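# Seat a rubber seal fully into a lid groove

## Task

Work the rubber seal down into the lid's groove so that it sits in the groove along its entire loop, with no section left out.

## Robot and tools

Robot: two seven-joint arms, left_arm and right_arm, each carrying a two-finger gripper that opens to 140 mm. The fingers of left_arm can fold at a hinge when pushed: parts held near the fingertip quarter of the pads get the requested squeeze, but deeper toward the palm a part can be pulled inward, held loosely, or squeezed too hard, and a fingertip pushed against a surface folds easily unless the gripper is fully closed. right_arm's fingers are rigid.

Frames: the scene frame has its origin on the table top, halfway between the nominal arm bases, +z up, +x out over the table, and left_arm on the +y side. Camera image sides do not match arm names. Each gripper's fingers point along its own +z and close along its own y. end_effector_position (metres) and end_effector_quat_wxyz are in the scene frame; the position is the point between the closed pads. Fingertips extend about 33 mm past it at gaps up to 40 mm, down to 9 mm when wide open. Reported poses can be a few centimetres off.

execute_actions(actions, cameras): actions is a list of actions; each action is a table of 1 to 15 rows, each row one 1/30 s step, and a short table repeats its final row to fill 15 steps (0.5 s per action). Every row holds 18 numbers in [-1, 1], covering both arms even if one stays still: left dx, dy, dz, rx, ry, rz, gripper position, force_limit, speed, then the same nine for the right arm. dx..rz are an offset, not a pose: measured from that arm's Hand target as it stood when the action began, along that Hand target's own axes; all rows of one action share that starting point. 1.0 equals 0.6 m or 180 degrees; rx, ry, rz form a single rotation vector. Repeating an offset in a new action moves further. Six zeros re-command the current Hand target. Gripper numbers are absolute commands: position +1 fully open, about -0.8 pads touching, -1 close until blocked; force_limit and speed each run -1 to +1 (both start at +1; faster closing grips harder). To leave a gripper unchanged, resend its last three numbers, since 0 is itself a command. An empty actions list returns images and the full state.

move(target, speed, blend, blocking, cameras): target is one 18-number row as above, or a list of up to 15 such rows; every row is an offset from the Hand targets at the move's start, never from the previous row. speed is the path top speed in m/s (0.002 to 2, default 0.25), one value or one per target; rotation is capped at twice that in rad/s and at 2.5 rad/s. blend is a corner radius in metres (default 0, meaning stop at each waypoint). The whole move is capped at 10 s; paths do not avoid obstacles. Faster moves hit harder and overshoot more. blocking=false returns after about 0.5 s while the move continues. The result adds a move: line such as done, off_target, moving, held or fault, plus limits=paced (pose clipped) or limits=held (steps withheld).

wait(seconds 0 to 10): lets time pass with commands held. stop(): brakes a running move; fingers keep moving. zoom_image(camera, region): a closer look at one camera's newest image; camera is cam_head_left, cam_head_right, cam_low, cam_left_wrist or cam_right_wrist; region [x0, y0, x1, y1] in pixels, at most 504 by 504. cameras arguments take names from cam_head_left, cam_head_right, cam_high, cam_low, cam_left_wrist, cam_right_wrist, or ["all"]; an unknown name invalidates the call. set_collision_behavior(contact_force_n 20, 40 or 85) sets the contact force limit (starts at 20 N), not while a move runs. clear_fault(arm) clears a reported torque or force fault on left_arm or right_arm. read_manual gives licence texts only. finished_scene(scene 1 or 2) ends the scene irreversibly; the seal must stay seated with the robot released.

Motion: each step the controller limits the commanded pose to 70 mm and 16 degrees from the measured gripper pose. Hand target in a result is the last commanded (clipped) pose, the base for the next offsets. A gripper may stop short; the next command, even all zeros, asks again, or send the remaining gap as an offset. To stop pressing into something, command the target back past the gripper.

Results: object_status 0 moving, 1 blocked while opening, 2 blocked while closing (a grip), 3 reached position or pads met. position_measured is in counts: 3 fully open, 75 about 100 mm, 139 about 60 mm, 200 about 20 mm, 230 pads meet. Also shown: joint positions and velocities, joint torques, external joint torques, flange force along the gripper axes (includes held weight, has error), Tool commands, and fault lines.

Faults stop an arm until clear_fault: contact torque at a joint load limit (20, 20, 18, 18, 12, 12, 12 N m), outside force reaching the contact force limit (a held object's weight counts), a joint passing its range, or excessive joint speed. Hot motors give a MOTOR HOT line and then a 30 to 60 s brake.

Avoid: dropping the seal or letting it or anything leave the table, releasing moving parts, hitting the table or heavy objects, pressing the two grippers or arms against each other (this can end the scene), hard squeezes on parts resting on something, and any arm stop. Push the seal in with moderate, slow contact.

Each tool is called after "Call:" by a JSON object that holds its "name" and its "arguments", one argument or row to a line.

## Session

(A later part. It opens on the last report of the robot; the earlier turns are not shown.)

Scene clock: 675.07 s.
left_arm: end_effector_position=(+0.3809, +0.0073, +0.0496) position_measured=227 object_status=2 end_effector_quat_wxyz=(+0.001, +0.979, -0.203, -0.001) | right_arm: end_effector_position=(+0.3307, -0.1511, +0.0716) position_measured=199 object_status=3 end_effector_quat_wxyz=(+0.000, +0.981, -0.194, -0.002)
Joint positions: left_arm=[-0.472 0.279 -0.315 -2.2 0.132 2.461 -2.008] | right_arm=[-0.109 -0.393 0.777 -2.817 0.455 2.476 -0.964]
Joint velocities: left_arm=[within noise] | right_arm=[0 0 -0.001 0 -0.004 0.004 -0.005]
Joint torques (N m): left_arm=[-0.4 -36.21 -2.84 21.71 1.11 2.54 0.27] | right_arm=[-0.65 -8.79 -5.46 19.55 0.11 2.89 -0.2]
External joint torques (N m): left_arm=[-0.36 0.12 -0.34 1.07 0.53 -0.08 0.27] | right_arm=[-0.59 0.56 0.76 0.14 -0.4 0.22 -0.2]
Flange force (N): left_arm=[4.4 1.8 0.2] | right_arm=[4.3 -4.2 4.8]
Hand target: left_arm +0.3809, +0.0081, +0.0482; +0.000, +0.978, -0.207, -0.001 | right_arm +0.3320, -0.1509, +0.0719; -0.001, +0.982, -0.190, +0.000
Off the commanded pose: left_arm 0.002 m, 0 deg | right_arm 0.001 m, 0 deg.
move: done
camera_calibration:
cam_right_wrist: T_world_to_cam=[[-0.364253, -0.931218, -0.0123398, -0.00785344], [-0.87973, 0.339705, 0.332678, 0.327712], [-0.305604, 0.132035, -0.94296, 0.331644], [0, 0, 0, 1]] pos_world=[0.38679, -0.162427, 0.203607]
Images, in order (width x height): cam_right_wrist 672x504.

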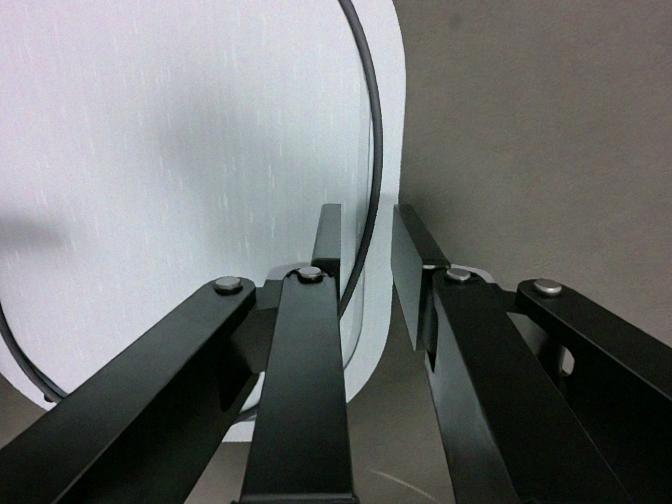

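Call:
{"name": "move", "arguments": {
  "target": [
    [0,0,0,0,0,0,-1,-1,-1,0.02,0.0075,0,0,0,0.0417,-0.55,-1,-1],
    [0,0,0,0,0,0,-1,-1,-1,0.02,0.0075,0.0353,0,0,0.0417,-0.55,-1,-1],
    [0,0,0,0,0,0,-1,-1,-1,0.02,0.0075,0.0353,0,0,0.0417,-1,-1,-1],
    [0,0,0,0,0,0,-1,-1,-1,0.02,0.0075,0.0307,0,0,0.0417,-1,-1,-1],
    [0,0,0,0,0,0,-1,-1,-1,0.02,-0.0022,0.0307,0,0,0.003,-1,-1,-1],
    [0,0,0,0,0,0,-1,-1,-1,0.02,-0.0022,0.035,0,0,0.003,-1,-1,-1]
  ],
  "speed": [0.08,0.04,0.02,0.03,0.05,0.03],
  "cameras": ["cam_right_wrist"]
}}

Call:
{"name": "zoom_image", "arguments": {
  "camera": "cam_right_wrist",
  "region": [300, 60, 450, 210]
}}

Scene clock: 700.03 s.
left_arm: end_effector_position=(+0.3809, +0.0073, +0.0496) position_measured=227 object_status=2 end_effector_quat_wxyz=(+0.001, +0.979, -0.203, -0.001) | right_arm: end_effector_position=(+0.3430, -0.1538, +0.0512) position_measured=225 object_status=2 end_effector_quat_wxyz=(-0.001, +0.980, -0.198, -0.001)
Joint positions: left_arm=[-0.472 0.279 -0.315 -2.2 0.132 2.461 -2.008] | right_arm=[-0.206 -0.293 0.85 -2.804 0.416 2.566 -0.949]
Joint velocities: left_arm=[within noise] | right_arm=[0.001 -0.001 -0.003 0.001 0 0.004 -0.001]
Joint torques (N m): left_arm=[-0.4 -36.26 -2.88 21.69 1.11 2.53 0.24] | right_arm=[-0.91 -9.74 -4.02 18.29 -0.01 2.83 -0.16]
External joint torques (N m): left_arm=[-0.42 -0.02 -0.45 1.09 0.53 -0.08 0.24] | right_arm=[-0.91 0.51 1.05 -0.21 -0.45 0.17 -0.16]
Flange force (N): left_arm=[4.1 1.9 -0.1] | right_arm=[5.0 -5.1 7.3]
Hand target: left_arm +0.3809, +0.0081, +0.0482; +0.000, +0.978, -0.207, -0.001 | right_arm +0.3436, -0.1541, +0.0509; -0.001, +0.981, -0.194, +0.000
Off the commanded pose: left_arm 0.002 m, 0 deg | right_arm 0.001 m, 0 deg.
move: done
camera_calibration:
cam_right_wrist: T_world_to_cam=[[-0.371894, -0.928182, -0.0131551, -0.00300414], [-0.877235, 0.346776, 0.331972, 0.346539], [-0.303569, 0.134999, -0.943197, 0.316255], [0, 0, 0, 1]] pos_world=[0.398884, -0.165654, 0.18321]
Images, in order (width x height): cam_right_wrist 672x504.

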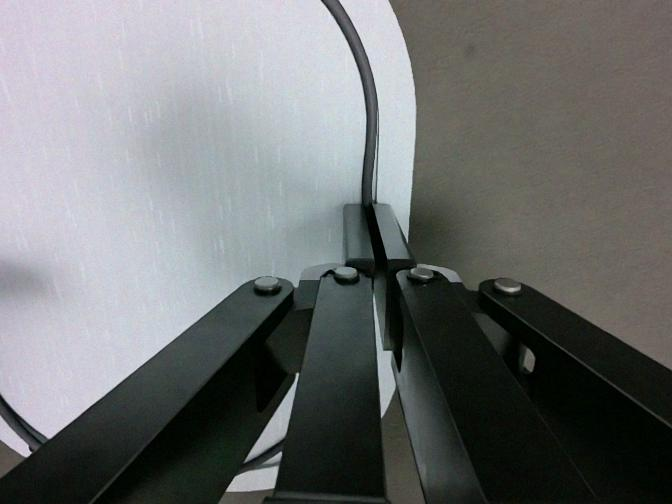

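Scaled by 3.360 from the camera's 672x504 image, which has a finer 960x720 frame.

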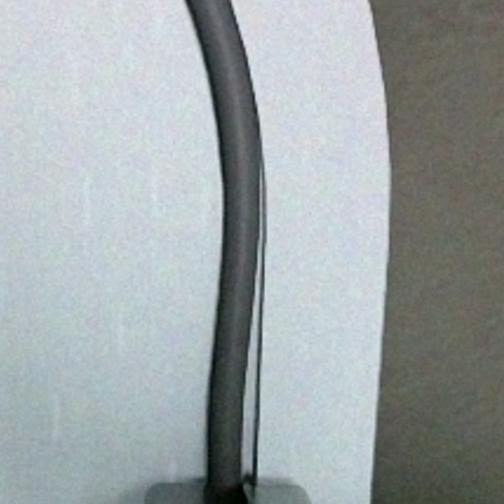

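Call:
{"name": "move", "arguments": {
  "target": [
    [0,0,0,0,0,0,-1,-1,-1,0,0.0015,-0.002,0,0,0.006,-1,-1,-1],
    [0,0,0,0,0,0,-1,-1,-1,0,0.0015,0.006,0,0,0.006,-1,-1,-1],
    [0,0,0,0,0,0,-1,-1,-1,0,0.0015,0.0012,0,0,0.006,-1,-1,-1],
    [0,0,0,0,0,0,-1,-1,-1,0,0.0015,0.0012,0,0,0.006,-0.72,-1,-1],
    [0,0,0,0,0,0,-1,-1,-1,0,0.0015,-0.0352,0,0,0.006,-0.72,-1,-1]
  ],
  "speed": [0.02,0.015,0.015,0.02,0.04],
  "cameras": ["cam_right_wrist"]
}}

Call:
{"name": "zoom_image", "arguments": {
  "camera": "cam_right_wrist",
  "region": [290, 40, 470, 220]
}}

Scene clock: 714.10 s.
left_arm: end_effector_position=(+0.3809, +0.0073, +0.0496) position_measured=227 object_status=2 end_effector_quat_wxyz=(+0.001, +0.979, -0.203, -0.001) | right_arm: end_effector_position=(+0.3439, -0.1553, +0.0717) position_measured=219 object_status=3 end_effector_quat_wxyz=(-0.001, +0.979, -0.206, +0.001)
Joint positions: left_arm=[-0.472 0.279 -0.315 -2.2 0.132 2.461 -2.008] | right_arm=[-0.167 -0.368 0.802 -2.794 0.438 2.486 -0.954]
Joint velocities: left_arm=[within noise] | right_arm=[0.001 0 -0.001 -0.001 0.002 -0.004 -0.001]
Joint torques (N m): left_arm=[-0.4 -36.23 -2.89 21.72 1.11 2.53 0.23] | right_arm=[-0.14 -9.9 -5.94 19.14 0.37 2.44 -0.22]
External joint torques (N m): left_arm=[-0.32 0.02 -0.37 1.14 0.53 -0.07 0.23] | right_arm=[-0.14 -0.23 0.12 -0.36 -0.13 -0.25 -0.22]
Flange force (N): left_arm=[4.4 1.9 -0.1] | right_arm=[-0.5 1.4 -1.2]
Hand target: left_arm +0.3809, +0.0081, +0.0482; +0.000, +0.978, -0.207, -0.001 | right_arm +0.3433, -0.1550, +0.0720; -0.001, +0.979, -0.203, +0.000
Off the commanded pose: left_arm 0.002 m, 0 deg | right_arm 0.001 m, 0 deg.
move: done
camera_calibration:
cam_right_wrist: T_world_to_cam=[[-0.387115, -0.921935, -0.0133265, 0.00244114], [-0.872531, 0.361621, 0.328513, 0.34199], [-0.298048, 0.1388, -0.944406, 0.33496], [0, 0, 0, 1]] pos_world=[0.399176, -0.167913, 0.204023]
Images, in order (width x height): cam_right_wrist 672x504.

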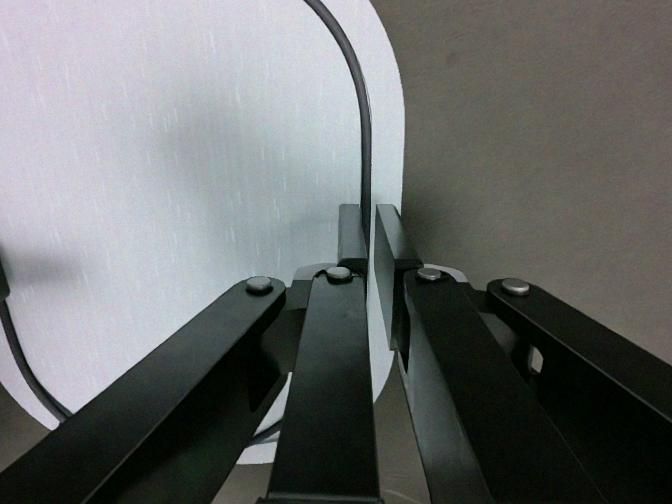

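Scaled by 2.800 from the camera's 672x504 image, which has a finer 960x720 frame.

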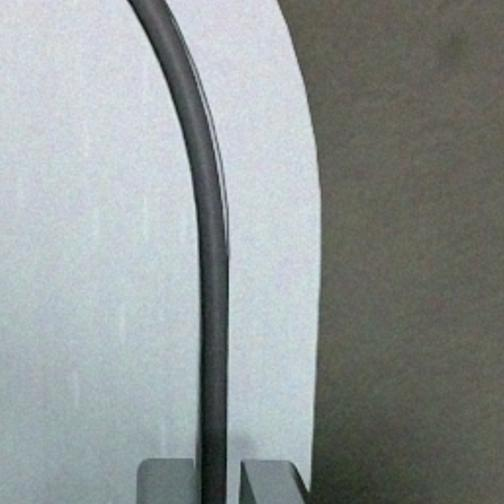

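Call:
{"name": "move", "arguments": {
  "target": [
    [0,0,0,0,0,0,-1,-1,-1,0,0.0015,0,0,0,0,-1,-1,-1],
    [0,0,0,0,0,0,-1,-1,-1,0,0.0015,0.03,0,0,0,-1,-1,-1],
    [0,0,0,0,0,0,-1,-1,-1,0,0.0015,0.0412,0,0,0,-1,-1,-1],
    [0,0,0,0,0,0,-1,-1,-1,0,0.0015,0.0275,0,0,0,-1,-1,-1],
    [0,0,0,0,0,0,-1,-1,-1,0.0233,0.0014,0.03,0,0,0,-1,-1,-1],
    [0,0,0,0,0,0,-1,-1,-1,0.0233,0.0014,0.0412,0,0,0,-1,-1,-1],
    [0,0,0,0,0,0,-1,-1,-1,0.0233,0.0014,0.0275,0,0,0,-1,-1,-1],
    [0,0,0,0,0,0,-1,-1,-1,0.0467,0.001,0.03,0,0,0,-1,-1,-1],
    [0,0,0,0,0,0,-1,-1,-1,0.0467,0.001,0.0412,0,0,0,-1,-1,-1],
    [0,0,0,0,0,0,-1,-1,-1,0.0467,0.001,0.0275,0,0,0,-1,-1,-1]
  ],
  "speed": [0.05,0.08,0.02,0.06,0.08,0.02,0.06,0.08,0.02,0.06],
  "cameras": ["cam_right_wrist"]
}}

Call:
{"name": "zoom_image", "arguments": {
  "camera": "cam_right_wrist",
  "region": [250, 20, 440, 210]
}}

Scene clock: 731.30 s.
left_arm: end_effector_position=(+0.3809, +0.0073, +0.0496) position_measured=227 object_status=2 end_effector_quat_wxyz=(+0.001, +0.979, -0.203, -0.001) | right_arm: end_effector_position=(+0.3693, -0.1671, +0.0551) position_measured=230 object_status=3 end_effector_quat_wxyz=(+0.000, +0.979, -0.205, +0.001)
Joint positions: left_arm=[-0.472 0.279 -0.315 -2.2 0.132 2.461 -2.008] | right_arm=[-0.288 -0.248 0.85 -2.756 0.343 2.565 -0.945]
Joint velocities: left_arm=[within noise] | right_arm=[0.001 0.001 -0.002 -0.001 0 -0.004 -0.003]
Joint torques (N m): left_arm=[-0.36 -36.26 -2.83 21.68 1.09 2.54 0.25] | right_arm=[-0.17 -12 -4.02 18.56 0.59 2.37 -0.16]
External joint torques (N m): left_arm=[-0.34 -0.06 -0.37 1.1 0.52 -0.07 0.25] | right_arm=[-0.21 -0.56 0.43 -0.39 0.14 -0.31 -0.16]
Flange force (N): left_arm=[4.0 1.7 -0.2] | right_arm=[-2.1 1.9 -2.6]
Hand target: left_arm +0.3809, +0.0081, +0.0482; +0.000, +0.978, -0.207, -0.001 | right_arm +0.3687, -0.1667, +0.0555; -0.001, +0.979, -0.203, +0.000
Off the commanded pose: left_arm 0.002 m, 0 deg | right_arm 0.001 m, 0 deg.
move: done
camera_calibration:
cam_right_wrist: T_world_to_cam=[[-0.385688, -0.922543, -0.01258, 0.000468647], [-0.873064, 0.360526, 0.328299, 0.373783], [-0.298335, 0.137604, -0.94449, 0.328357], [0, 0, 0, 1]] pos_world=[0.424477, -0.179509, 0.187423]
Images, in order (width x height): cam_right_wrist 672x504.

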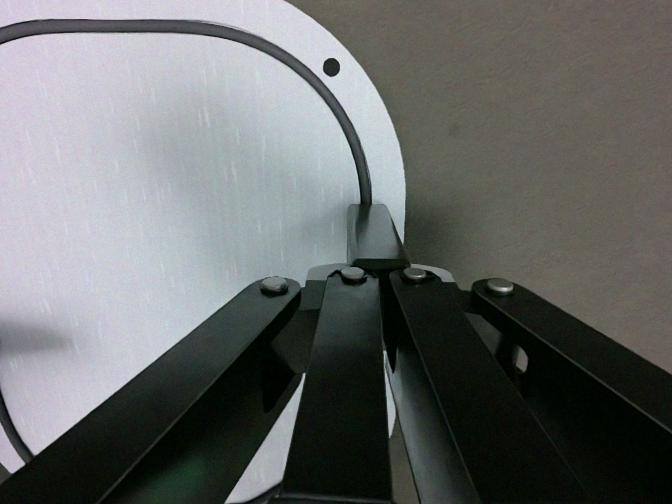

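Scaled by 2.653 from the camera's 672x504 image, which has a finer 960x720 frame.

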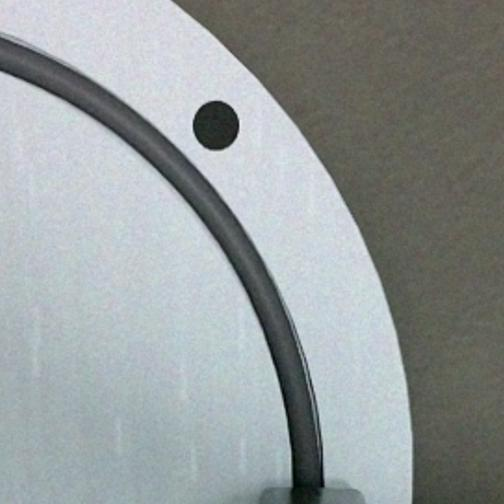

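Call:
{"name": "move", "arguments": {
  "target": [0,0,0,0,0,0,-1,-1,-1, 0.0333,0,-0.11,0,0,0,-1,-1,-1],
  "speed": 0.15,
  "cameras": ["cam_right_wrist"]
}}

Scene clock: 781.47 s.
left_arm: end_effector_position=(+0.3809, +0.0073, +0.0496) position_measured=227 object_status=2 end_effector_quat_wxyz=(+0.001, +0.979, -0.203, -0.001) | right_arm: end_effector_position=(+0.3875, -0.1745, +0.1210) position_measured=230 object_status=3 end_effector_quat_wxyz=(-0.002, +0.978, -0.208, +0.000)
Joint positions: left_arm=[-0.472 0.279 -0.315 -2.2 0.132 2.461 -2.008] | right_arm=[-0.24 -0.392 0.725 -2.665 0.363 2.334 -1.004]
Joint velocities: left_arm=[within noise] | right_arm=[-0.001 -0.001 -0.002 -0.001 -0.001 -0.005 -0.005]
Joint torques (N m): left_arm=[-0.36 -36.22 -2.87 21.7 1.11 2.54 0.23] | right_arm=[-0.24 -11.54 -6.3 21.36 0.18 2.49 -0.16]
External joint torques (N m): left_arm=[-0.35 0.04 -0.41 1.07 0.53 -0.08 0.23] | right_arm=[-0.27 -0.54 0.26 -0.19 -0.42 -0.19 -0.16]
Flange force (N): left_arm=[4.2 1.9 0.0] | right_arm=[-0.4 1.0 -1.2]
Hand target: left_arm +0.3809, +0.0081, +0.0482; +0.000, +0.978, -0.207, -0.001 | right_arm +0.3871, -0.1747, +0.1215; -0.001, +0.979, -0.203, +0.000
Off the commanded pose: left_arm 0.002 m, 0 deg | right_arm 0.001 m, 1 deg.
move: done
camera_calibration:
cam_right_wrist: T_world_to_cam=[[-0.391006, -0.920257, -0.0155122, 0.00430073], [-0.870681, 0.364373, 0.330374, 0.370288], [-0.298377, 0.142684, -0.943723, 0.397769], [0, 0, 0, 1]] pos_world=[0.442769, -0.18772, 0.253116]
Images, in order (width x height): cam_right_wrist 672x504.

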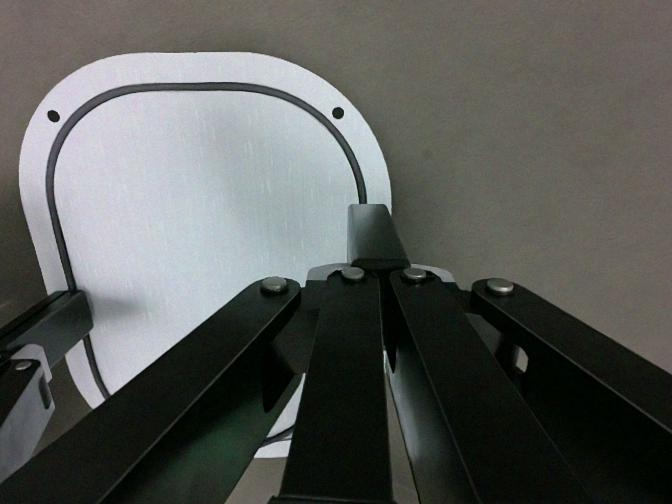

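Call:
{"name": "zoom_image", "arguments": {
  "camera": "cam_right_wrist",
  "region": [10, 40, 410, 310]
}}

Scaled by 1.260 from the camera's 672x504 image, which has a finer 960x720 frame.

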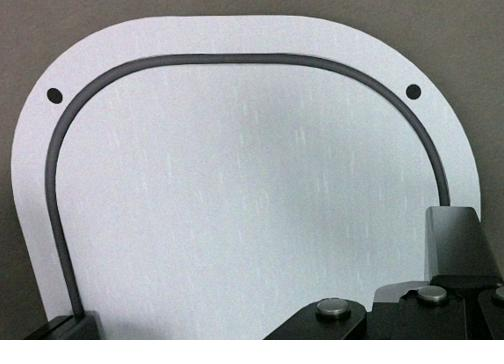

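Call:
{"name": "move", "arguments": {
  "target": [
    [0,0,-0.0015,0,0,0,-0.66,-1,-1, 0,0,0,0,0,0,-1,-1,-1],
    [0,0,-0.1,0,0,0,-0.66,-1,-1, 0,0,0,0,0,0,-1,-1,-1],
    [-0.24,-0.35,-0.2,0,0,0,-0.66,-1,-1, 0,0,0,0,0,0,-1,-1,-1]
  ],
  "speed": [0.02, 0.05, 0.2],
  "cameras": ["cam_right_wrist", "cam_high"]
}}

Scene clock: 840.00 s.
left_arm: end_effector_position=(+0.3354, +0.2579, +0.1679) position_measured=213 object_status=3 end_effector_quat_wxyz=(+0.001, +0.979, -0.202, -0.001) | right_arm: end_effector_position=(+0.3873, -0.1745, +0.1210) position_measured=230 object_status=3 end_effector_quat_wxyz=(-0.002, +0.978, -0.207, +0.000)
Joint positions: left_arm=[-0.348 -0.447 -0.029 -2.668 -0.019 2.221 -1.496] | right_arm=[-0.24 -0.392 0.725 -2.665 0.363 2.333 -1.006]
Joint velocities: left_arm=[0 0 0 0 0 0 0.007] | right_arm=[within noise]
Joint torques (N m): left_arm=[-0.93 -15.7 -0.14 24.29 1.23 2.16 0.33] | right_arm=[-0.56 -11.57 -5.95 21.44 0.27 2.49 -0.17]
External joint torques (N m): left_arm=[-0.88 -0.35 0.03 1.05 0.54 -0.48 0.33] | right_arm=[-0.59 -0.59 0.59 -0.07 -0.32 -0.18 -0.17]
Flange force (N): left_arm=[1.4 -0.2 -3.6] | right_arm=[0.2 0.1 -0.8]
Hand target: left_arm +0.3346, +0.2585, +0.1682; +0.000, +0.978, -0.207, -0.001 | right_arm +0.3871, -0.1747, +0.1215; -0.001, +0.979, -0.203, +0.000
Off the commanded pose: left_arm 0.001 m, 1 deg | right_arm 0.001 m, 0 deg.
move: done
camera_calibration:
cam_right_wrist: T_world_to_cam=[[-0.389271, -0.920998, -0.0151768, 0.00336765], [-0.871182, 0.362764, 0.330822, 0.36997], [-0.299181, 0.142001, -0.943571, 0.397912], [0, 0, 0, 1]] pos_world=[0.44267, -0.187614, 0.253115]
Images, in order (width x height): cam_high 672x504, cam_right_wrist 672x504.

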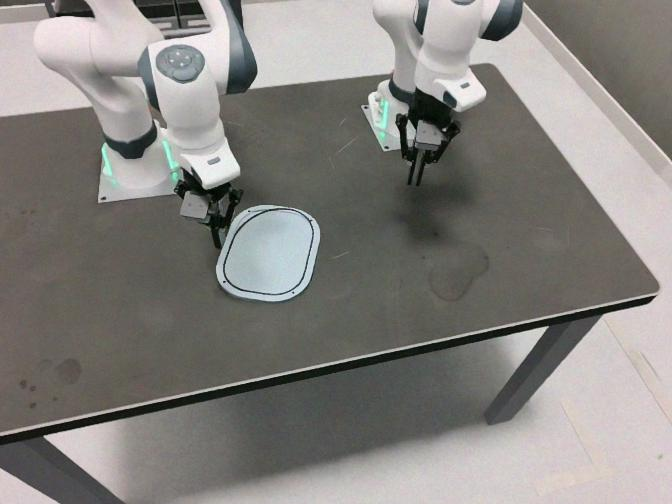

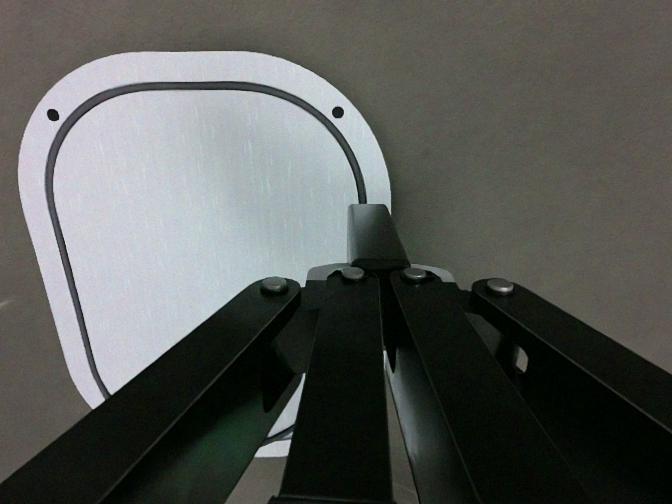

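Call:
{"name": "zoom_image", "arguments": {
  "camera": "cam_high",
  "region": [205, 190, 335, 310]
}}

Scaled by 3.877 from the camera's 672x504 image, which has a finer 960x720 frame.

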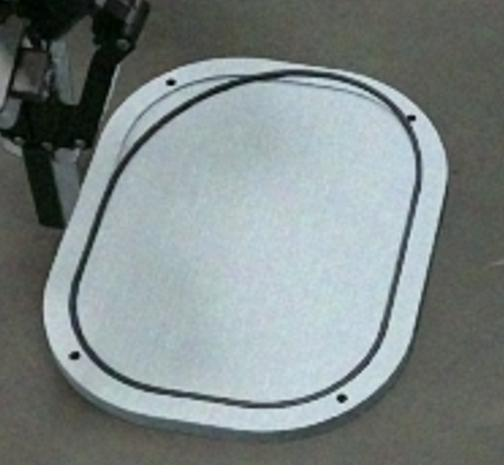

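Call:
{"name": "move", "arguments": {
  "target": [
    [0,0,0,0,0,0,-0.66,-1,-1, 0.0992,-0.1177,0.03,0,0,0.5006,-1,-1,-1],
    [0,0,0,0,0,0,-0.66,-1,-1, 0.0992,-0.1177,0.0825,0,0,0.5006,-1,-1,-1]
  ],
  "speed": [0.25, 0.06],
  "blend": [0.01, 0],
  "cameras": ["cam_right_wrist"]
}}

Scene clock: 891.50 s.
left_arm: end_effector_position=(+0.3354, +0.2579, +0.1679) position_measured=213 object_status=3 end_effector_quat_wxyz=(+0.001, +0.979, -0.203, -0.001) | right_arm: end_effector_position=(+0.4686, -0.1335, +0.0721) position_measured=230 object_status=3 end_effector_quat_wxyz=(-0.001, -0.551, +0.835, +0.001)
Joint positions: left_arm=[-0.348 -0.447 -0.029 -2.668 -0.019 2.221 -1.494] | right_arm=[-1.222 -0.545 1.695 -2.369 0.752 2.284 0.304]
Joint velocities: left_arm=[within noise] | right_arm=[0.001 0 0.002 0 0.002 0.003 0.002]
Joint torques (N m): left_arm=[-0.69 -15.76 -0.33 24.31 1.15 2.18 0.29] | right_arm=[-0.68 14.73 -14.61 17.76 0.75 2.87 0.25]
External joint torques (N m): left_arm=[-0.68 -0.48 -0.2 1.16 0.47 -0.45 0.29] | right_arm=[-0.65 -0.07 0.73 -0.21 0.19 0.32 0.25]
Flange force (N): left_arm=[1.3 0.0 -3.9] | right_arm=[-3.1 -4.1 6.0]
Hand target: left_arm +0.3346, +0.2585, +0.1682; +0.000, +0.978, -0.207, -0.001 | right_arm +0.4698, -0.1336, +0.0720; +0.000, -0.548, +0.837, +0.001
Off the commanded pose: left_arm 0.001 m, 1 deg | right_arm 0.001 m, 0 deg.
move: done
camera_calibration:
cam_right_wrist: T_world_to_cam=[[-0.925673, 0.37823, -0.00846046, 0.496417], [0.354647, 0.875309, 0.328723, -0.0636857], [0.131739, 0.30129, -0.944388, 0.189737], [0, 0, 0, 1]] pos_world=[0.45711, -0.189181, 0.20432]
Images, in order (width x height): cam_right_wrist 672x504.

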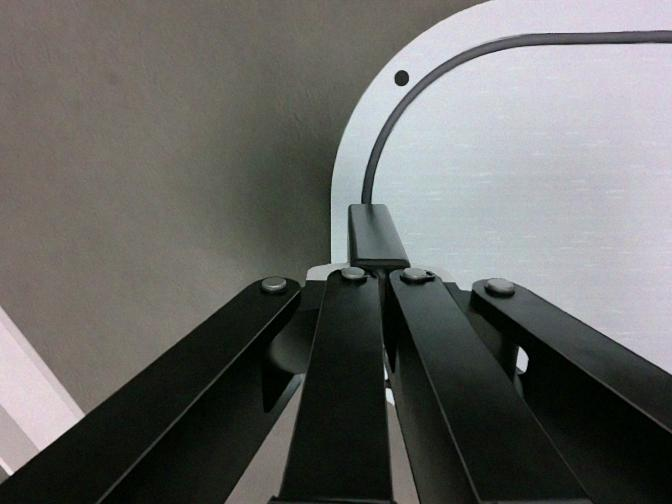

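Call:
{"name": "zoom_image", "arguments": {
  "camera": "cam_right_wrist",
  "region": [310, 60, 470, 220]
}}

Scaled by 3.150 from the camera's 672x504 image, which has a finer 960x720 frame.

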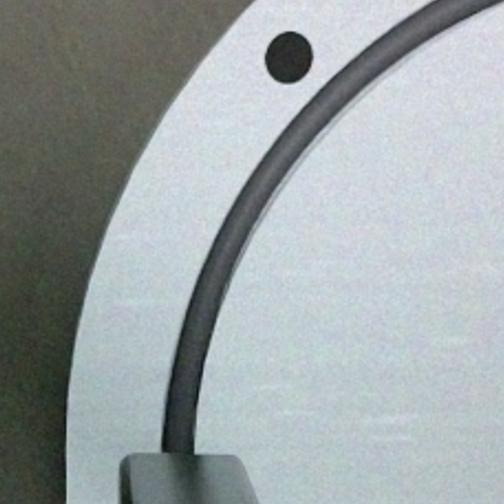

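Call:
{"name": "move", "arguments": {
  "target": [
    [0,0,0,0,0,0,-0.66,-1,-1, 0,0,0.0292,0,0,0,-1,-1,-1],
    [0,0,0,0,0,0,-0.66,-1,-1, 0,0,0.0378,0,0,0,-1,-1,-1],
    [0,0,0,0,0,0,-0.66,-1,-1, 0,0,0.0267,0,0,0,-1,-1,-1],
    [0,0,0,0,0,0,-0.66,-1,-1, -0.0233,0,0.0292,0,0,0,-1,-1,-1],
    [0,0,0,0,0,0,-0.66,-1,-1, -0.0233,0,0.0378,0,0,0,-1,-1,-1],
    [0,0,0,0,0,0,-0.66,-1,-1, -0.0233,0,0.0267,0,0,0,-1,-1,-1],
    [0,0,0,0,0,0,-0.66,-1,-1, -0.0467,0,0.0292,0,0,0,-1,-1,-1],
    [0,0,0,0,0,0,-0.66,-1,-1, -0.0467,0,0.0378,0,0,0,-1,-1,-1],
    [0,0,0,0,0,0,-0.66,-1,-1, -0.0467,0,0,0,0,0,-1,-1,-1]
  ],
  "speed": [0.06,0.02,0.06,0.06,0.02,0.06,0.06,0.02,0.06],
  "cameras": ["cam_right_wrist"]
}}

Scene clock: 931.70 s.
left_arm: end_effector_position=(+0.3354, +0.2579, +0.1679) position_measured=213 object_status=3 end_effector_quat_wxyz=(+0.001, +0.979, -0.203, -0.001) | right_arm: end_effector_position=(+0.4817, -0.1079, +0.0720) position_measured=230 object_status=3 end_effector_quat_wxyz=(+0.002, -0.549, +0.836, +0.001)
Joint positions: left_arm=[-0.348 -0.447 -0.029 -2.668 -0.019 2.221 -1.494] | right_arm=[-1.284 -0.572 1.772 -2.297 0.766 2.265 0.341]
Joint velocities: left_arm=[within noise] | right_arm=[0 -0.001 0 0.001 -0.001 -0.005 0.004]
Joint torques (N m): left_arm=[-0.68 -15.71 -0.32 24.32 1.14 2.17 0.29] | right_arm=[-0.26 18.12 -16.03 18 0.32 2.35 0.26]
External joint torques (N m): left_arm=[-0.71 -0.35 -0.24 1.09 0.45 -0.47 0.29] | right_arm=[-0.32 0.01 0.12 0 -0.25 -0.2 0.26]
Flange force (N): left_arm=[1.6 0.1 -3.6] | right_arm=[-1.3 -1.4 0.2]
Hand target: left_arm +0.3346, +0.2585, +0.1682; +0.000, +0.978, -0.207, -0.001 | right_arm +0.4810, -0.1079, +0.0720; +0.000, -0.548, +0.837, +0.001
Off the commanded pose: left_arm 0.001 m, 1 deg | right_arm 0.001 m, 0 deg.
move: done
camera_calibration:
cam_right_wrist: T_world_to_cam=[[-0.923808, 0.382672, -0.0118869, 0.498626], [0.35711, 0.872461, 0.333593, -0.0925227], [0.138027, 0.303931, -0.942642, 0.17728], [0, 0, 0, 1]] pos_world=[0.469206, -0.163968, 0.203903]
Images, in order (width x height): cam_right_wrist 672x504.

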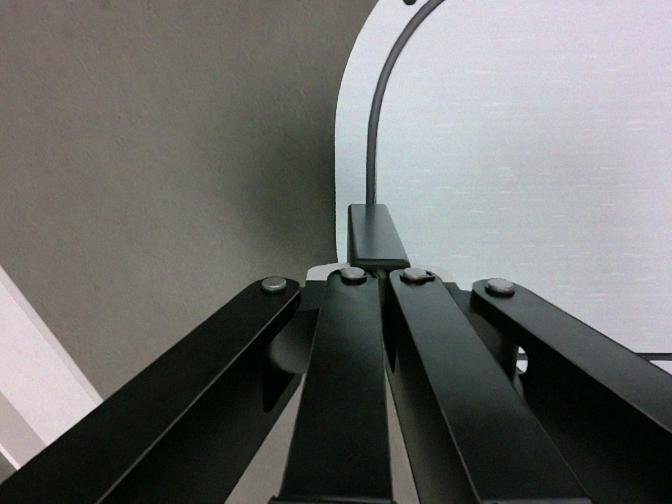

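Call:
{"name": "zoom_image", "arguments": {
  "camera": "cam_right_wrist",
  "region": [310, 60, 470, 220]
}}

Scaled by 3.150 from the camera's 672x504 image, which has a finer 960x720 frame.

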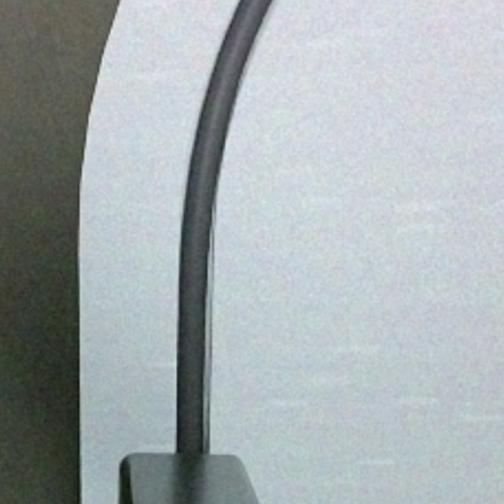

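Call:
{"name": "move", "arguments": {
  "target": [
    [0,0,0,0,0,0,-0.66,-1,-1, 0,0.0042,0.0292,0,0,0,-1,-1,-1],
    [0,0,0,0,0,0,-0.66,-1,-1, 0,0.0042,0.0378,0,0,0,-1,-1,-1],
    [0,0,0,0,0,0,-0.66,-1,-1, 0,0.0042,0.0267,0,0,0,-1,-1,-1],
    [0,0,0,0,0,0,-0.66,-1,-1, -0.0233,0.0042,0.0292,0,0,0,-1,-1,-1],
    [0,0,0,0,0,0,-0.66,-1,-1, -0.0233,0.0042,0.0378,0,0,0,-1,-1,-1],
    [0,0,0,0,0,0,-0.66,-1,-1, -0.0233,0.0042,0.0267,0,0,0,-1,-1,-1],
    [0,0,0,0,0,0,-0.66,-1,-1, -0.0475,0.0077,0.0292,0,0,-0.0833,-1,-1,-1],
    [0,0,0,0,0,0,-0.66,-1,-1, -0.0475,0.0077,0.0378,0,0,-0.0833,-1,-1,-1],
    [0,0,0,0,0,0,-0.66,-1,-1, -0.0475,0.0077,0,0,0,-0.0833,-1,-1,-1]
  ],
  "speed": [0.06,0.02,0.06,0.06,0.02,0.06,0.1,0.02,0.06],
  "cameras": ["cam_right_wrist"]
}}

Scene clock: 968.87 s.
left_arm: end_effector_position=(+0.3354, +0.2579, +0.1679) position_measured=213 object_status=3 end_effector_quat_wxyz=(+0.001, +0.979, -0.203, -0.001) | right_arm: end_effector_position=(+0.4889, -0.0798, +0.0721) position_measured=230 object_status=3 end_effector_quat_wxyz=(+0.002, -0.653, +0.757, +0.001)
Joint positions: left_arm=[-0.348 -0.447 -0.029 -2.668 -0.019 2.221 -1.494] | right_arm=[-1.362 -0.522 1.883 -2.238 0.686 2.289 0.179]
Joint velocities: left_arm=[within noise] | right_arm=[0 0 -0.001 0 0 -0.005 0.003]
Joint torques (N m): left_arm=[-0.73 -15.77 -0.34 24.26 1.14 2.16 0.3] | right_arm=[-0.14 21.2 -14.52 18.86 0.32 2.46 0.21]
External joint torques (N m): left_arm=[-0.72 -0.47 -0.21 1.06 0.45 -0.47 0.3] | right_arm=[-0.13 0.13 0.3 -0.05 -0.24 -0.12 0.21]
Flange force (N): left_arm=[1.1 0.1 -3.8] | right_arm=[-0.6 -0.7 0.1]
Hand target: left_arm +0.3346, +0.2585, +0.1682; +0.000, +0.978, -0.207, -0.001 | right_arm +0.4882, -0.0800, +0.0721; +0.000, -0.652, +0.758, +0.001
Off the commanded pose: left_arm 0.001 m, 1 deg | right_arm 0.001 m, 0 deg.
move: done
camera_calibration:
cam_right_wrist: T_world_to_cam=[[-0.991363, 0.130501, -0.0129898, 0.507529], [0.118731, 0.935166, 0.333717, 0.0018799], [0.0556981, 0.329293, -0.942584, 0.210207], [0, 0, 0, 1]] pos_world=[0.491214, -0.137211, 0.204103]
Images, in order (width x height): cam_right_wrist 672x504.

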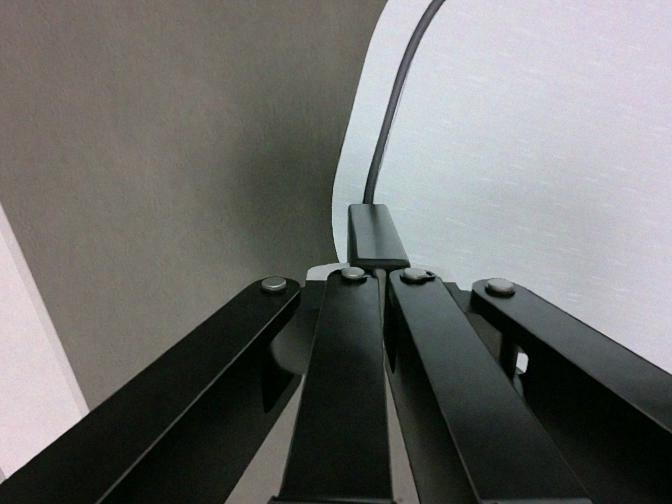

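Call:
{"name": "zoom_image", "arguments": {
  "camera": "cam_right_wrist",
  "region": [310, 60, 470, 220]
}}

Scaled by 3.150 from the camera's 672x504 image, which has a finer 960x720 frame.

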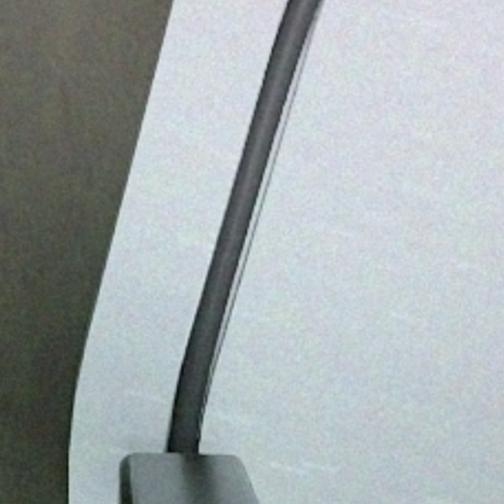

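Call:
{"name": "move", "arguments": {
  "target": [
    [0,0,0,0,0,0,-0.66,-1,-1, -0.0260,0.0055,0.0292,0,0,-0.1083,-1,-1,-1],
    [0,0,0,0,0,0,-0.66,-1,-1, -0.0260,0.0055,0.0380,0,0,-0.1083,-1,-1,-1],
    [0,0,0,0,0,0,-0.66,-1,-1, -0.0260,0.0055,0.0267,0,0,-0.1083,-1,-1,-1],
    [0,0,0,0,0,0,-0.66,-1,-1, -0.0497,0.0175,0.0292,0,0,-0.1917,-1,-1,-1],
    [0,0,0,0,0,0,-0.66,-1,-1, -0.0497,0.0175,0.0380,0,0,-0.1917,-1,-1,-1],
    [0,0,0,0,0,0,-0.66,-1,-1, -0.0497,0.0175,0,0,0,-0.1917,-1,-1,-1]
  ],
  "speed": [0.1,0.02,0.06,0.1,0.02,0.06],
  "cameras": ["cam_right_wrist"]
}}

Scene clock: 1013.93 s.
left_arm: end_effector_position=(+0.3354, +0.2579, +0.1679) position_measured=213 object_status=3 end_effector_quat_wxyz=(+0.001, +0.979, -0.203, -0.001) | right_arm: end_effector_position=(+0.4830, -0.0486, +0.0722) position_measured=230 object_status=3 end_effector_quat_wxyz=(-0.002, +0.848, -0.529, +0.000)
Joint positions: left_arm=[-0.348 -0.447 -0.029 -2.668 -0.019 2.221 -1.494] | right_arm=[-1.492 -0.39 2.08 -2.218 0.494 2.357 -0.239]
Joint velocities: left_arm=[within noise] | right_arm=[0.001 0.001 0 -0.001 -0.002 -0.003 0.007]
Joint torques (N m): left_arm=[-0.69 -15.71 -0.36 24.34 1.14 2.17 0.27] | right_arm=[0.01 24.89 -10.17 20.17 0.25 2.51 0.35]
External joint torques (N m): left_arm=[-0.7 -0.38 -0.25 1.15 0.45 -0.46 0.27] | right_arm=[-0.05 0.64 0.18 -0.1 -0.29 -0.1 0.35]
Flange force (N): left_arm=[1.7 0.2 -3.7] | right_arm=[-0.4 2.5 -2.4]
Hand target: left_arm +0.3346, +0.2585, +0.1682; +0.000, +0.978, -0.207, -0.001 | right_arm +0.4822, -0.0489, +0.0721; +0.000, +0.848, -0.531, +0.000
Off the commanded pose: left_arm 0.001 m, 1 deg | right_arm 0.001 m, 0 deg.
move: done
camera_calibration:
cam_right_wrist: T_world_to_cam=[[-0.890527, -0.454677, -0.015202, 0.420544], [-0.433368, 0.837679, 0.332394, 0.23538], [-0.138397, 0.302594, -0.943018, 0.292735], [0, 0, 0, 1]] pos_world=[0.517026, -0.0945411, 0.204209]
Images, in order (width x height): cam_right_wrist 672x504.

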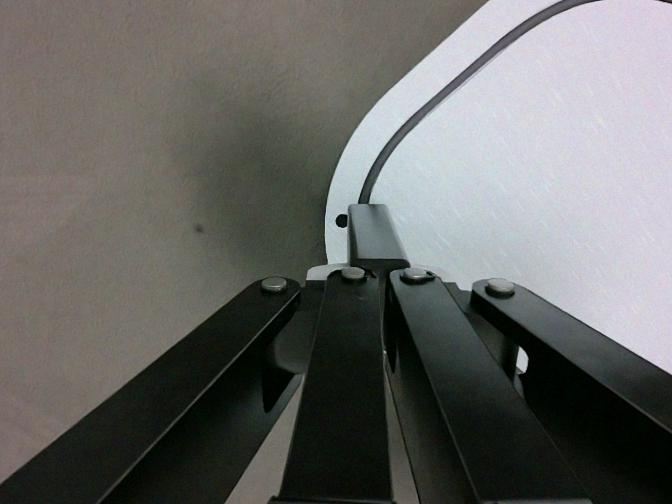

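Call:
{"name": "zoom_image", "arguments": {
  "camera": "cam_right_wrist",
  "region": [310, 90, 440, 220]
}}

Scaled by 3.877 from the camera's 672x504 image, which has a finer 960x720 frame.

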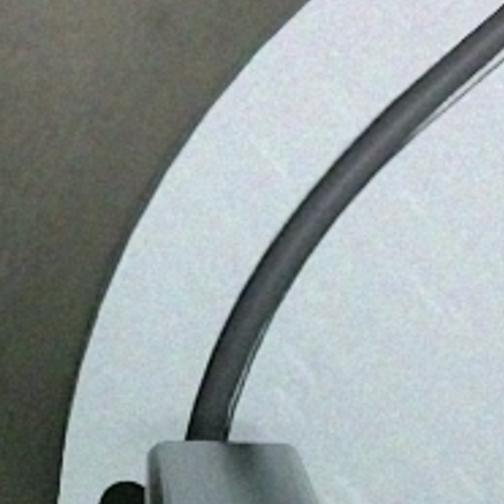

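Call:
{"name": "move", "arguments": {
  "target": [
    [0,0,0,0,0,0,-0.66,-1,-1, -0.0265,-0.0016,0.0292,0,0,-0.0667,-1,-1,-1],
    [0,0,0,0,0,0,-0.66,-1,-1, -0.0265,-0.0016,0.0380,0,0,-0.0667,-1,-1,-1],
    [0,0,0,0,0,0,-0.66,-1,-1, -0.0265,-0.0016,0.0267,0,0,-0.0667,-1,-1,-1],
    [0,0,0,0,0,0,-0.66,-1,-1, -0.0515,0.0073,0.0292,0,0,-0.15,-1,-1,-1],
    [0,0,0,0,0,0,-0.66,-1,-1, -0.0515,0.0073,0.0380,0,0,-0.15,-1,-1,-1],
    [0,0,0,0,0,0,-0.66,-1,-1, -0.0515,0.0073,0,0,0,-0.15,-1,-1,-1]
  ],
  "speed": [0.1,0.02,0.06,0.1,0.02,0.06],
  "cameras": ["cam_right_wrist"]
}}

Scene clock: 1042.10 s.
left_arm: end_effector_position=(+0.3354, +0.2579, +0.1679) position_measured=213 object_status=3 end_effector_quat_wxyz=(+0.001, +0.979, -0.203, -0.001) | right_arm: end_effector_position=(+0.4654, -0.0228, +0.0721) position_measured=230 object_status=3 end_effector_quat_wxyz=(-0.002, +0.949, -0.317, +0.000)
Joint positions: left_arm=[-0.348 -0.447 -0.029 -2.668 -0.019 2.221 -1.494] | right_arm=[-1.589 -0.307 2.242 -2.229 0.36 2.394 -0.561]
Joint velocities: left_arm=[within noise] | right_arm=[0.001 0 -0.001 0 0 -0.001 0.008]
Joint torques (N m): left_arm=[-0.69 -15.71 -0.35 24.27 1.15 2.17 0.27] | right_arm=[-0.23 27.51 -7.19 20.71 0.13 2.46 0.36]
External joint torques (N m): left_arm=[-0.67 -0.26 -0.21 1.02 0.46 -0.48 0.27] | right_arm=[-0.32 0.74 0.12 -0.19 -0.41 -0.18 0.36]
Flange force (N): left_arm=[1.7 0.1 -3.4] | right_arm=[-1.5 3.1 -3.2]
Hand target: left_arm +0.3346, +0.2585, +0.1682; +0.000, +0.978, -0.207, -0.001 | right_arm +0.4648, -0.0230, +0.0721; -0.001, +0.948, -0.318, +0.000
Off the commanded pose: left_arm 0.001 m, 1 deg | right_arm 0.001 m, 0 deg.
move: done
camera_calibration:
cam_right_wrist: T_world_to_cam=[[-0.587382, -0.809157, -0.0157068, 0.267545], [-0.7667, 0.550137, 0.330938, 0.354795], [-0.25914, 0.206429, -0.943522, 0.336428], [0, 0, 0, 1]] pos_world=[0.516354, -0.0481487, 0.204214]
Images, in order (width x height): cam_right_wrist 672x504.

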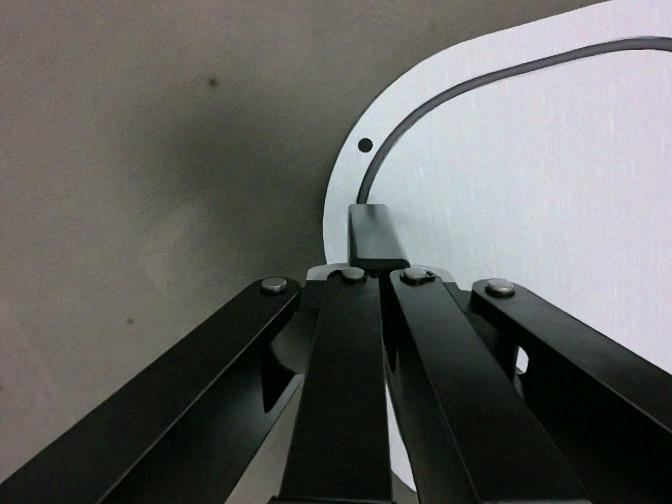

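Call:
{"name": "zoom_image", "arguments": {
  "camera": "cam_right_wrist",
  "region": [310, 100, 430, 220]
}}

Scaled by 4.200 from the camera's 672x504 image, which has a finer 960x720 frame.

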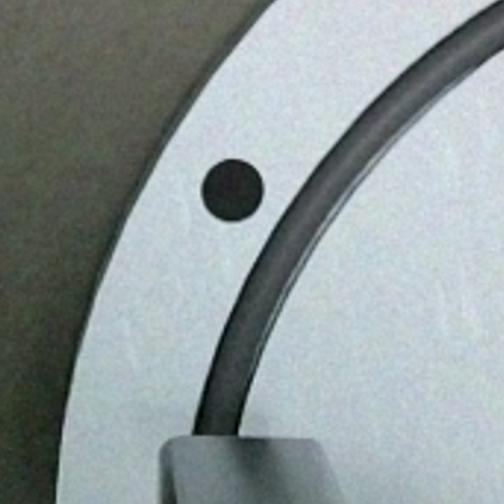

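Call:
{"name": "move", "arguments": {
  "target": [
    [0,0,0,0,0,0,-0.66,-1,-1, -0.0100,-0.0038,0.0292,0,0,-0.02,-1,-1,-1],
    [0,0,0,0,0,0,-0.66,-1,-1, -0.0100,-0.0038,0.0380,0,0,-0.02,-1,-1,-1],
    [0,0,0,0,0,0,-0.66,-1,-1, -0.0100,-0.0038,0.0267,0,0,-0.02,-1,-1,-1],
    [0,0,0,0,0,0,-0.66,-1,-1, -0.0275,-0.0012,0.0292,0,0,-0.0756,-1,-1,-1],
    [0,0,0,0,0,0,-0.66,-1,-1, -0.0275,-0.0012,0.0380,0,0,-0.0756,-1,-1,-1],
    [0,0,0,0,0,0,-0.66,-1,-1, -0.0275,-0.0012,0.0267,0,0,-0.0756,-1,-1,-1],
    [0,0,0,0,0,0,-0.66,-1,-1, -0.0502,0.0043,0.0292,0,0,-0.0756,-1,-1,-1],
    [0,0,0,0,0,0,-0.66,-1,-1, -0.0502,0.0043,0.0380,0,0,-0.0756,-1,-1,-1],
    [0,0,0,0,0,0,-0.66,-1,-1, -0.0502,0.0043,0,0,0,-0.0756,-1,-1,-1]
  ],
  "speed": [0.1,0.02,0.06,0.1,0.02,0.06,0.06,0.02,0.06],
  "cameras": ["cam_right_wrist"]
}}

Scene clock: 1084.13 s.
left_arm: end_effector_position=(+0.3354, +0.2579, +0.1679) position_measured=213 object_status=3 end_effector_quat_wxyz=(+0.001, +0.979, -0.203, -0.001) | right_arm: end_effector_position=(+0.4397, -0.0067, +0.0720) position_measured=230 object_status=3 end_effector_quat_wxyz=(-0.002, +0.979, -0.202, +0.000)
Joint positions: left_arm=[-0.348 -0.447 -0.029 -2.668 -0.019 2.221 -1.494] | right_arm=[-1.592 -0.246 2.304 -2.272 0.282 2.422 -0.693]
Joint velocities: left_arm=[within noise] | right_arm=[0.002 0.001 -0.001 0.001 -0.001 -0.002 0.006]
Joint torques (N m): left_arm=[-0.72 -15.72 -0.38 24.31 1.15 2.17 0.29] | right_arm=[-0.22 27.37 -5.33 20.71 0.11 2.52 0.31]
External joint torques (N m): left_arm=[-0.69 -0.45 -0.23 1.13 0.46 -0.45 0.28] | right_arm=[-0.26 0.79 0.19 -0.27 -0.41 -0.14 0.31]
Flange force (N): left_arm=[1.4 0.1 -3.8] | right_arm=[-2.5 3.5 -3.4]
Hand target: left_arm +0.3346, +0.2585, +0.1682; +0.000, +0.978, -0.207, -0.001 | right_arm +0.4392, -0.0069, +0.0721; -0.001, +0.979, -0.203, +0.000
Off the commanded pose: left_arm 0.001 m, 1 deg | right_arm 0.001 m, 0 deg.
move: done
camera_calibration:
cam_right_wrist: T_world_to_cam=[[-0.380388, -0.924696, -0.0155554, 0.173707], [-0.874848, 0.354327, 0.330293, 0.372622], [-0.299909, 0.139248, -0.94375, 0.343829], [0, 0, 0, 1]] pos_world=[0.495181, -0.0192816, 0.204117]
Images, in order (width x height): cam_right_wrist 672x504.

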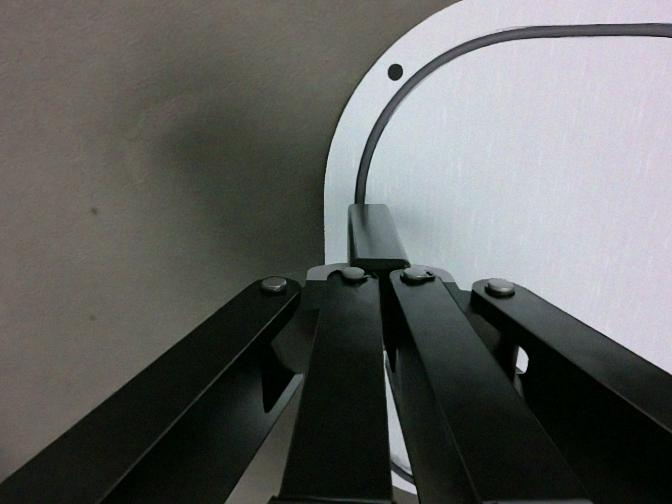

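Call:
{"name": "zoom_image", "arguments": {
  "camera": "cam_right_wrist",
  "region": [310, 40, 490, 220]
}}

Scaled by 2.800 from the camera's 672x504 image, which has a finer 960x720 frame.

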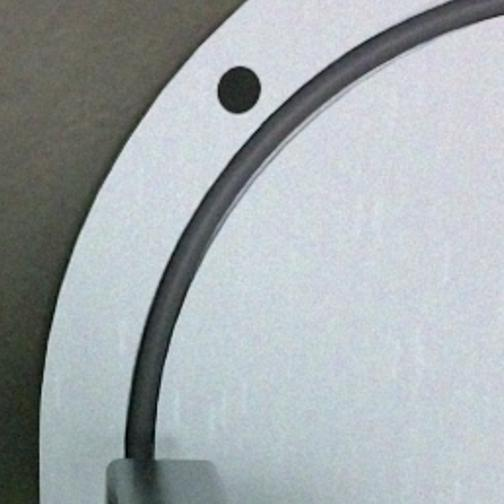

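Call:
{"name": "zoom_image", "arguments": {
  "camera": "cam_right_wrist",
  "region": [315, 130, 405, 210]
}}

Scaled by 5.600 from the camera's 672x504 image, which has a finer 960x720 frame.

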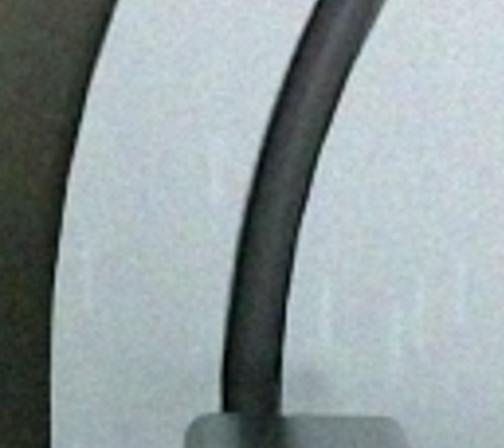

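Call:
{"name": "move", "arguments": {
  "target": [
    [0,0,0,0,0,0,-0.66,-1,-1, 0,-0.0042,0.0292,0,0,0.01,-1,-1,-1],
    [0,0,0,0,0,0,-0.66,-1,-1, 0,-0.0042,0.0380,0,0,0.01,-1,-1,-1],
    [0,0,0,0,0,0,-0.66,-1,-1, 0,-0.0042,0.0267,0,0,0.01,-1,-1,-1],
    [0,0,0,0,0,0,-0.66,-1,-1, -0.0233,-0.0048,0.0292,0,0,0.01,-1,-1,-1],
    [0,0,0,0,0,0,-0.66,-1,-1, -0.0233,-0.0048,0.0380,0,0,0.01,-1,-1,-1],
    [0,0,0,0,0,0,-0.66,-1,-1, -0.0233,-0.0048,0.0267,0,0,0.01,-1,-1,-1],
    [0,0,0,0,0,0,-0.66,-1,-1, -0.0467,-0.0057,0.0292,0,0,0.01,-1,-1,-1],
    [0,0,0,0,0,0,-0.66,-1,-1, -0.0467,-0.0057,0.0380,0,0,0.01,-1,-1,-1],
    [0,0,0,0,0,0,-0.66,-1,-1, -0.0467,-0.0057,0,0,0,0.01,-1,-1,-1]
  ],
  "speed": [0.06,0.02,0.06,0.06,0.02,0.06,0.06,0.02,0.06],
  "cameras": ["cam_right_wrist"]
}}

Scene clock: 1144.77 s.
left_arm: end_effector_position=(+0.3354, +0.2579, +0.1679) position_measured=213 object_status=3 end_effector_quat_wxyz=(+0.001, +0.979, -0.203, -0.001) | right_arm: end_effector_position=(+0.4154, +0.0076, +0.0720) position_measured=230 object_status=3 end_effector_quat_wxyz=(-0.002, +0.976, -0.217, +0.000)
Joint positions: left_arm=[-0.348 -0.447 -0.029 -2.668 -0.019 2.221 -1.494] | right_arm=[-1.496 -0.222 2.262 -2.306 0.268 2.434 -0.602]
Joint velocities: left_arm=[within noise] | right_arm=[-0.001 0 0.001 0 0 -0.002 0.008]
Joint torques (N m): left_arm=[-0.7 -15.8 -0.33 24.33 1.15 2.17 0.29] | right_arm=[-0.22 25.55 -4.92 20.63 0.1 2.54 0.32]
External joint torques (N m): left_arm=[-0.71 -0.4 -0.23 1.09 0.46 -0.47 0.29] | right_arm=[-0.26 0.85 0.18 -0.21 -0.41 -0.1 0.32]
Flange force (N): left_arm=[1.4 0.1 -3.7] | right_arm=[-2.4 4.1 -3.9]
Hand target: left_arm +0.3346, +0.2585, +0.1682; +0.000, +0.978, -0.207, -0.001 | right_arm +0.4149, +0.0074, +0.0722; -0.001, +0.976, -0.219, +0.000
Off the commanded pose: left_arm 0.001 m, 1 deg | right_arm 0.001 m, 0 deg.
move: done
camera_calibration:
cam_right_wrist: T_world_to_cam=[[-0.409338, -0.912254, -0.0153122, 0.189597], [-0.863159, 0.381761, 0.330478, 0.341169], [-0.295634, 0.148494, -0.94369, 0.332696], [0, 0, 0, 1]] pos_world=[0.470448, -0.00668798, 0.204116]
Images, in order (width x height): cam_right_wrist 672x504.

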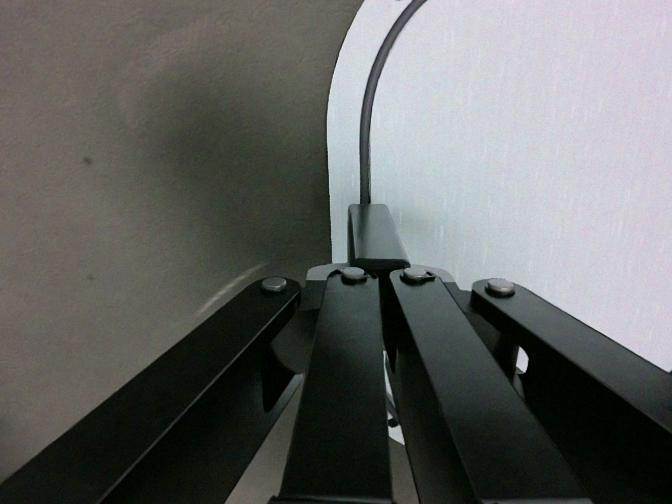

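Call:
{"name": "zoom_image", "arguments": {
  "camera": "cam_right_wrist",
  "region": [315, 80, 445, 210]
}}

Scaled by 3.877 from the camera's 672x504 image, which has a finer 960x720 frame.

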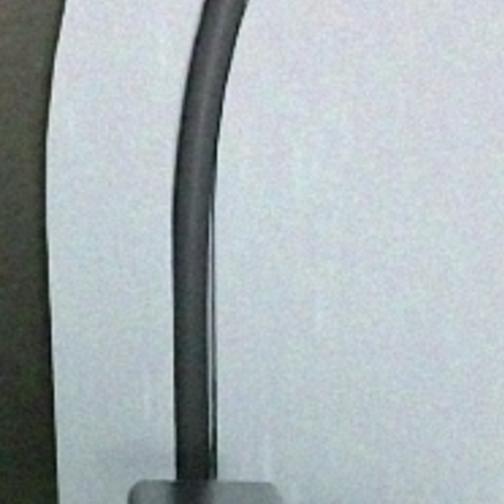

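Call:
{"name": "move", "arguments": {
  "target": [
    [0,0,0,0,0,0,-0.66,-1,-1, 0,0,-0.06,0,0,0,-1,-1,-1],
    [0,0,0,0,0,0,-0.66,-1,-1, -0.006,0.07,-0.1047,0,0,0.43,-1,-1,-1],
    [0,0,0,0,0,0,-0.66,-1,-1, -0.0125,0.1448,-0.1047,0,0,0.859,-1,-1,-1]
  ],
  "speed": [0.1,0.3,0.3],
  "blend": [0.01,0.02,0],
  "cameras": ["cam_right_wrist"]
}}

Scene clock: 1200.77 s.
left_arm: end_effector_position=(+0.3354, +0.2579, +0.1679) position_measured=213 object_status=3 end_effector_quat_wxyz=(+0.001, +0.979, -0.203, -0.001) | right_arm: end_effector_position=(+0.3707, -0.0676, +0.1353) position_measured=230 object_status=3 end_effector_quat_wxyz=(-0.001, -0.003, +1.000, +0.001)
Joint positions: left_arm=[-0.348 -0.447 -0.029 -2.668 -0.019 2.221 -1.494] | right_arm=[-1.961 0.227 2.661 -2.533 -0.139 2.325 2.328]
Joint velocities: left_arm=[within noise] | right_arm=[0 0 -0.001 -0.001 0.001 0 0.008]
Joint torques (N m): left_arm=[-0.69 -15.73 -0.32 24.32 1.16 2.17 0.24] | right_arm=[-0.93 20.25 3.68 21.39 0.36 2.7 0.24]
External joint torques (N m): left_arm=[-0.65 -0.29 -0.17 1.03 0.47 -0.48 0.24] | right_arm=[-0.92 0.67 1.09 -0.63 -0.3 0.24 0.24]
Flange force (N): left_arm=[1.6 0.0 -3.5] | right_arm=[5.5 -3.2 -1.1]
Hand target: left_arm +0.3346, +0.2585, +0.1682; +0.000, +0.978, -0.207, -0.001 | right_arm +0.3710, -0.0681, +0.1349; +0.000, -0.001, +1.000, +0.001
Off the commanded pose: left_arm 0.001 m, 1 deg | right_arm 0.001 m, 0 deg.
move: done
camera_calibration:
cam_right_wrist: T_world_to_cam=[[-0.0231156, 0.999682, -0.0101065, 0.0890139], [0.944574, 0.0251506, 0.327333, -0.383408], [0.327483, -0.00197977, -0.944855, 0.14936], [0, 0, 0, 1]] pos_world=[0.315302, -0.0790469, 0.267526]
Images, in order (width x height): cam_right_wrist 672x504.

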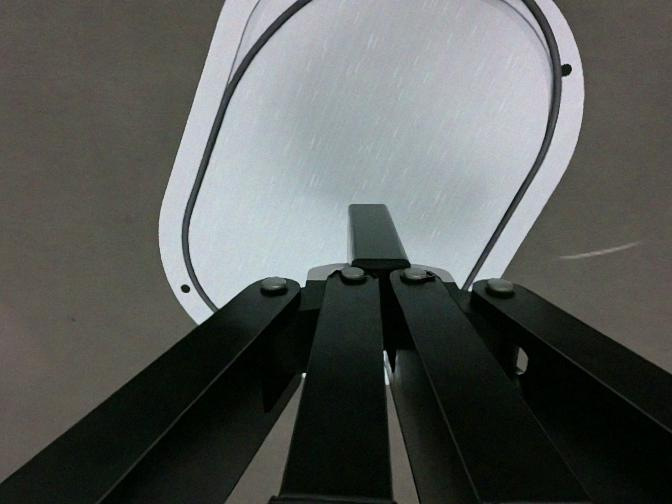

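Call:
{"name": "zoom_image", "arguments": {
  "camera": "cam_right_wrist",
  "region": [440, 0, 600, 240]
}}

Call:
{"name": "zoom_image", "arguments": {
  "camera": "cam_right_wrist",
  "region": [150, 0, 330, 240]
}}

Scaled by 2.100 from the camera's 672x504 image, which has a finer 960x720 frame.

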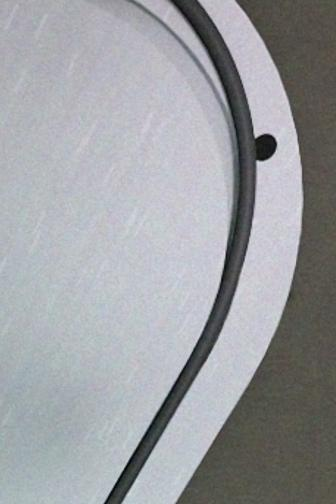

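Scaled by 2.100 from the camera's 672x504 image, which has a finer 960x720 frame.

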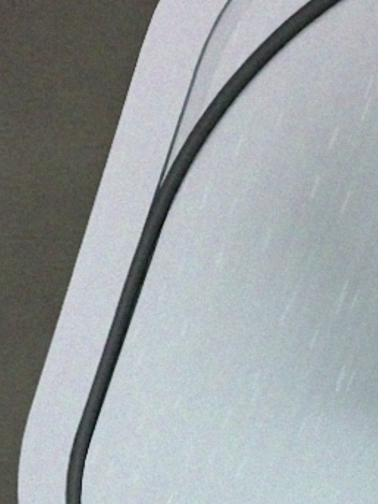

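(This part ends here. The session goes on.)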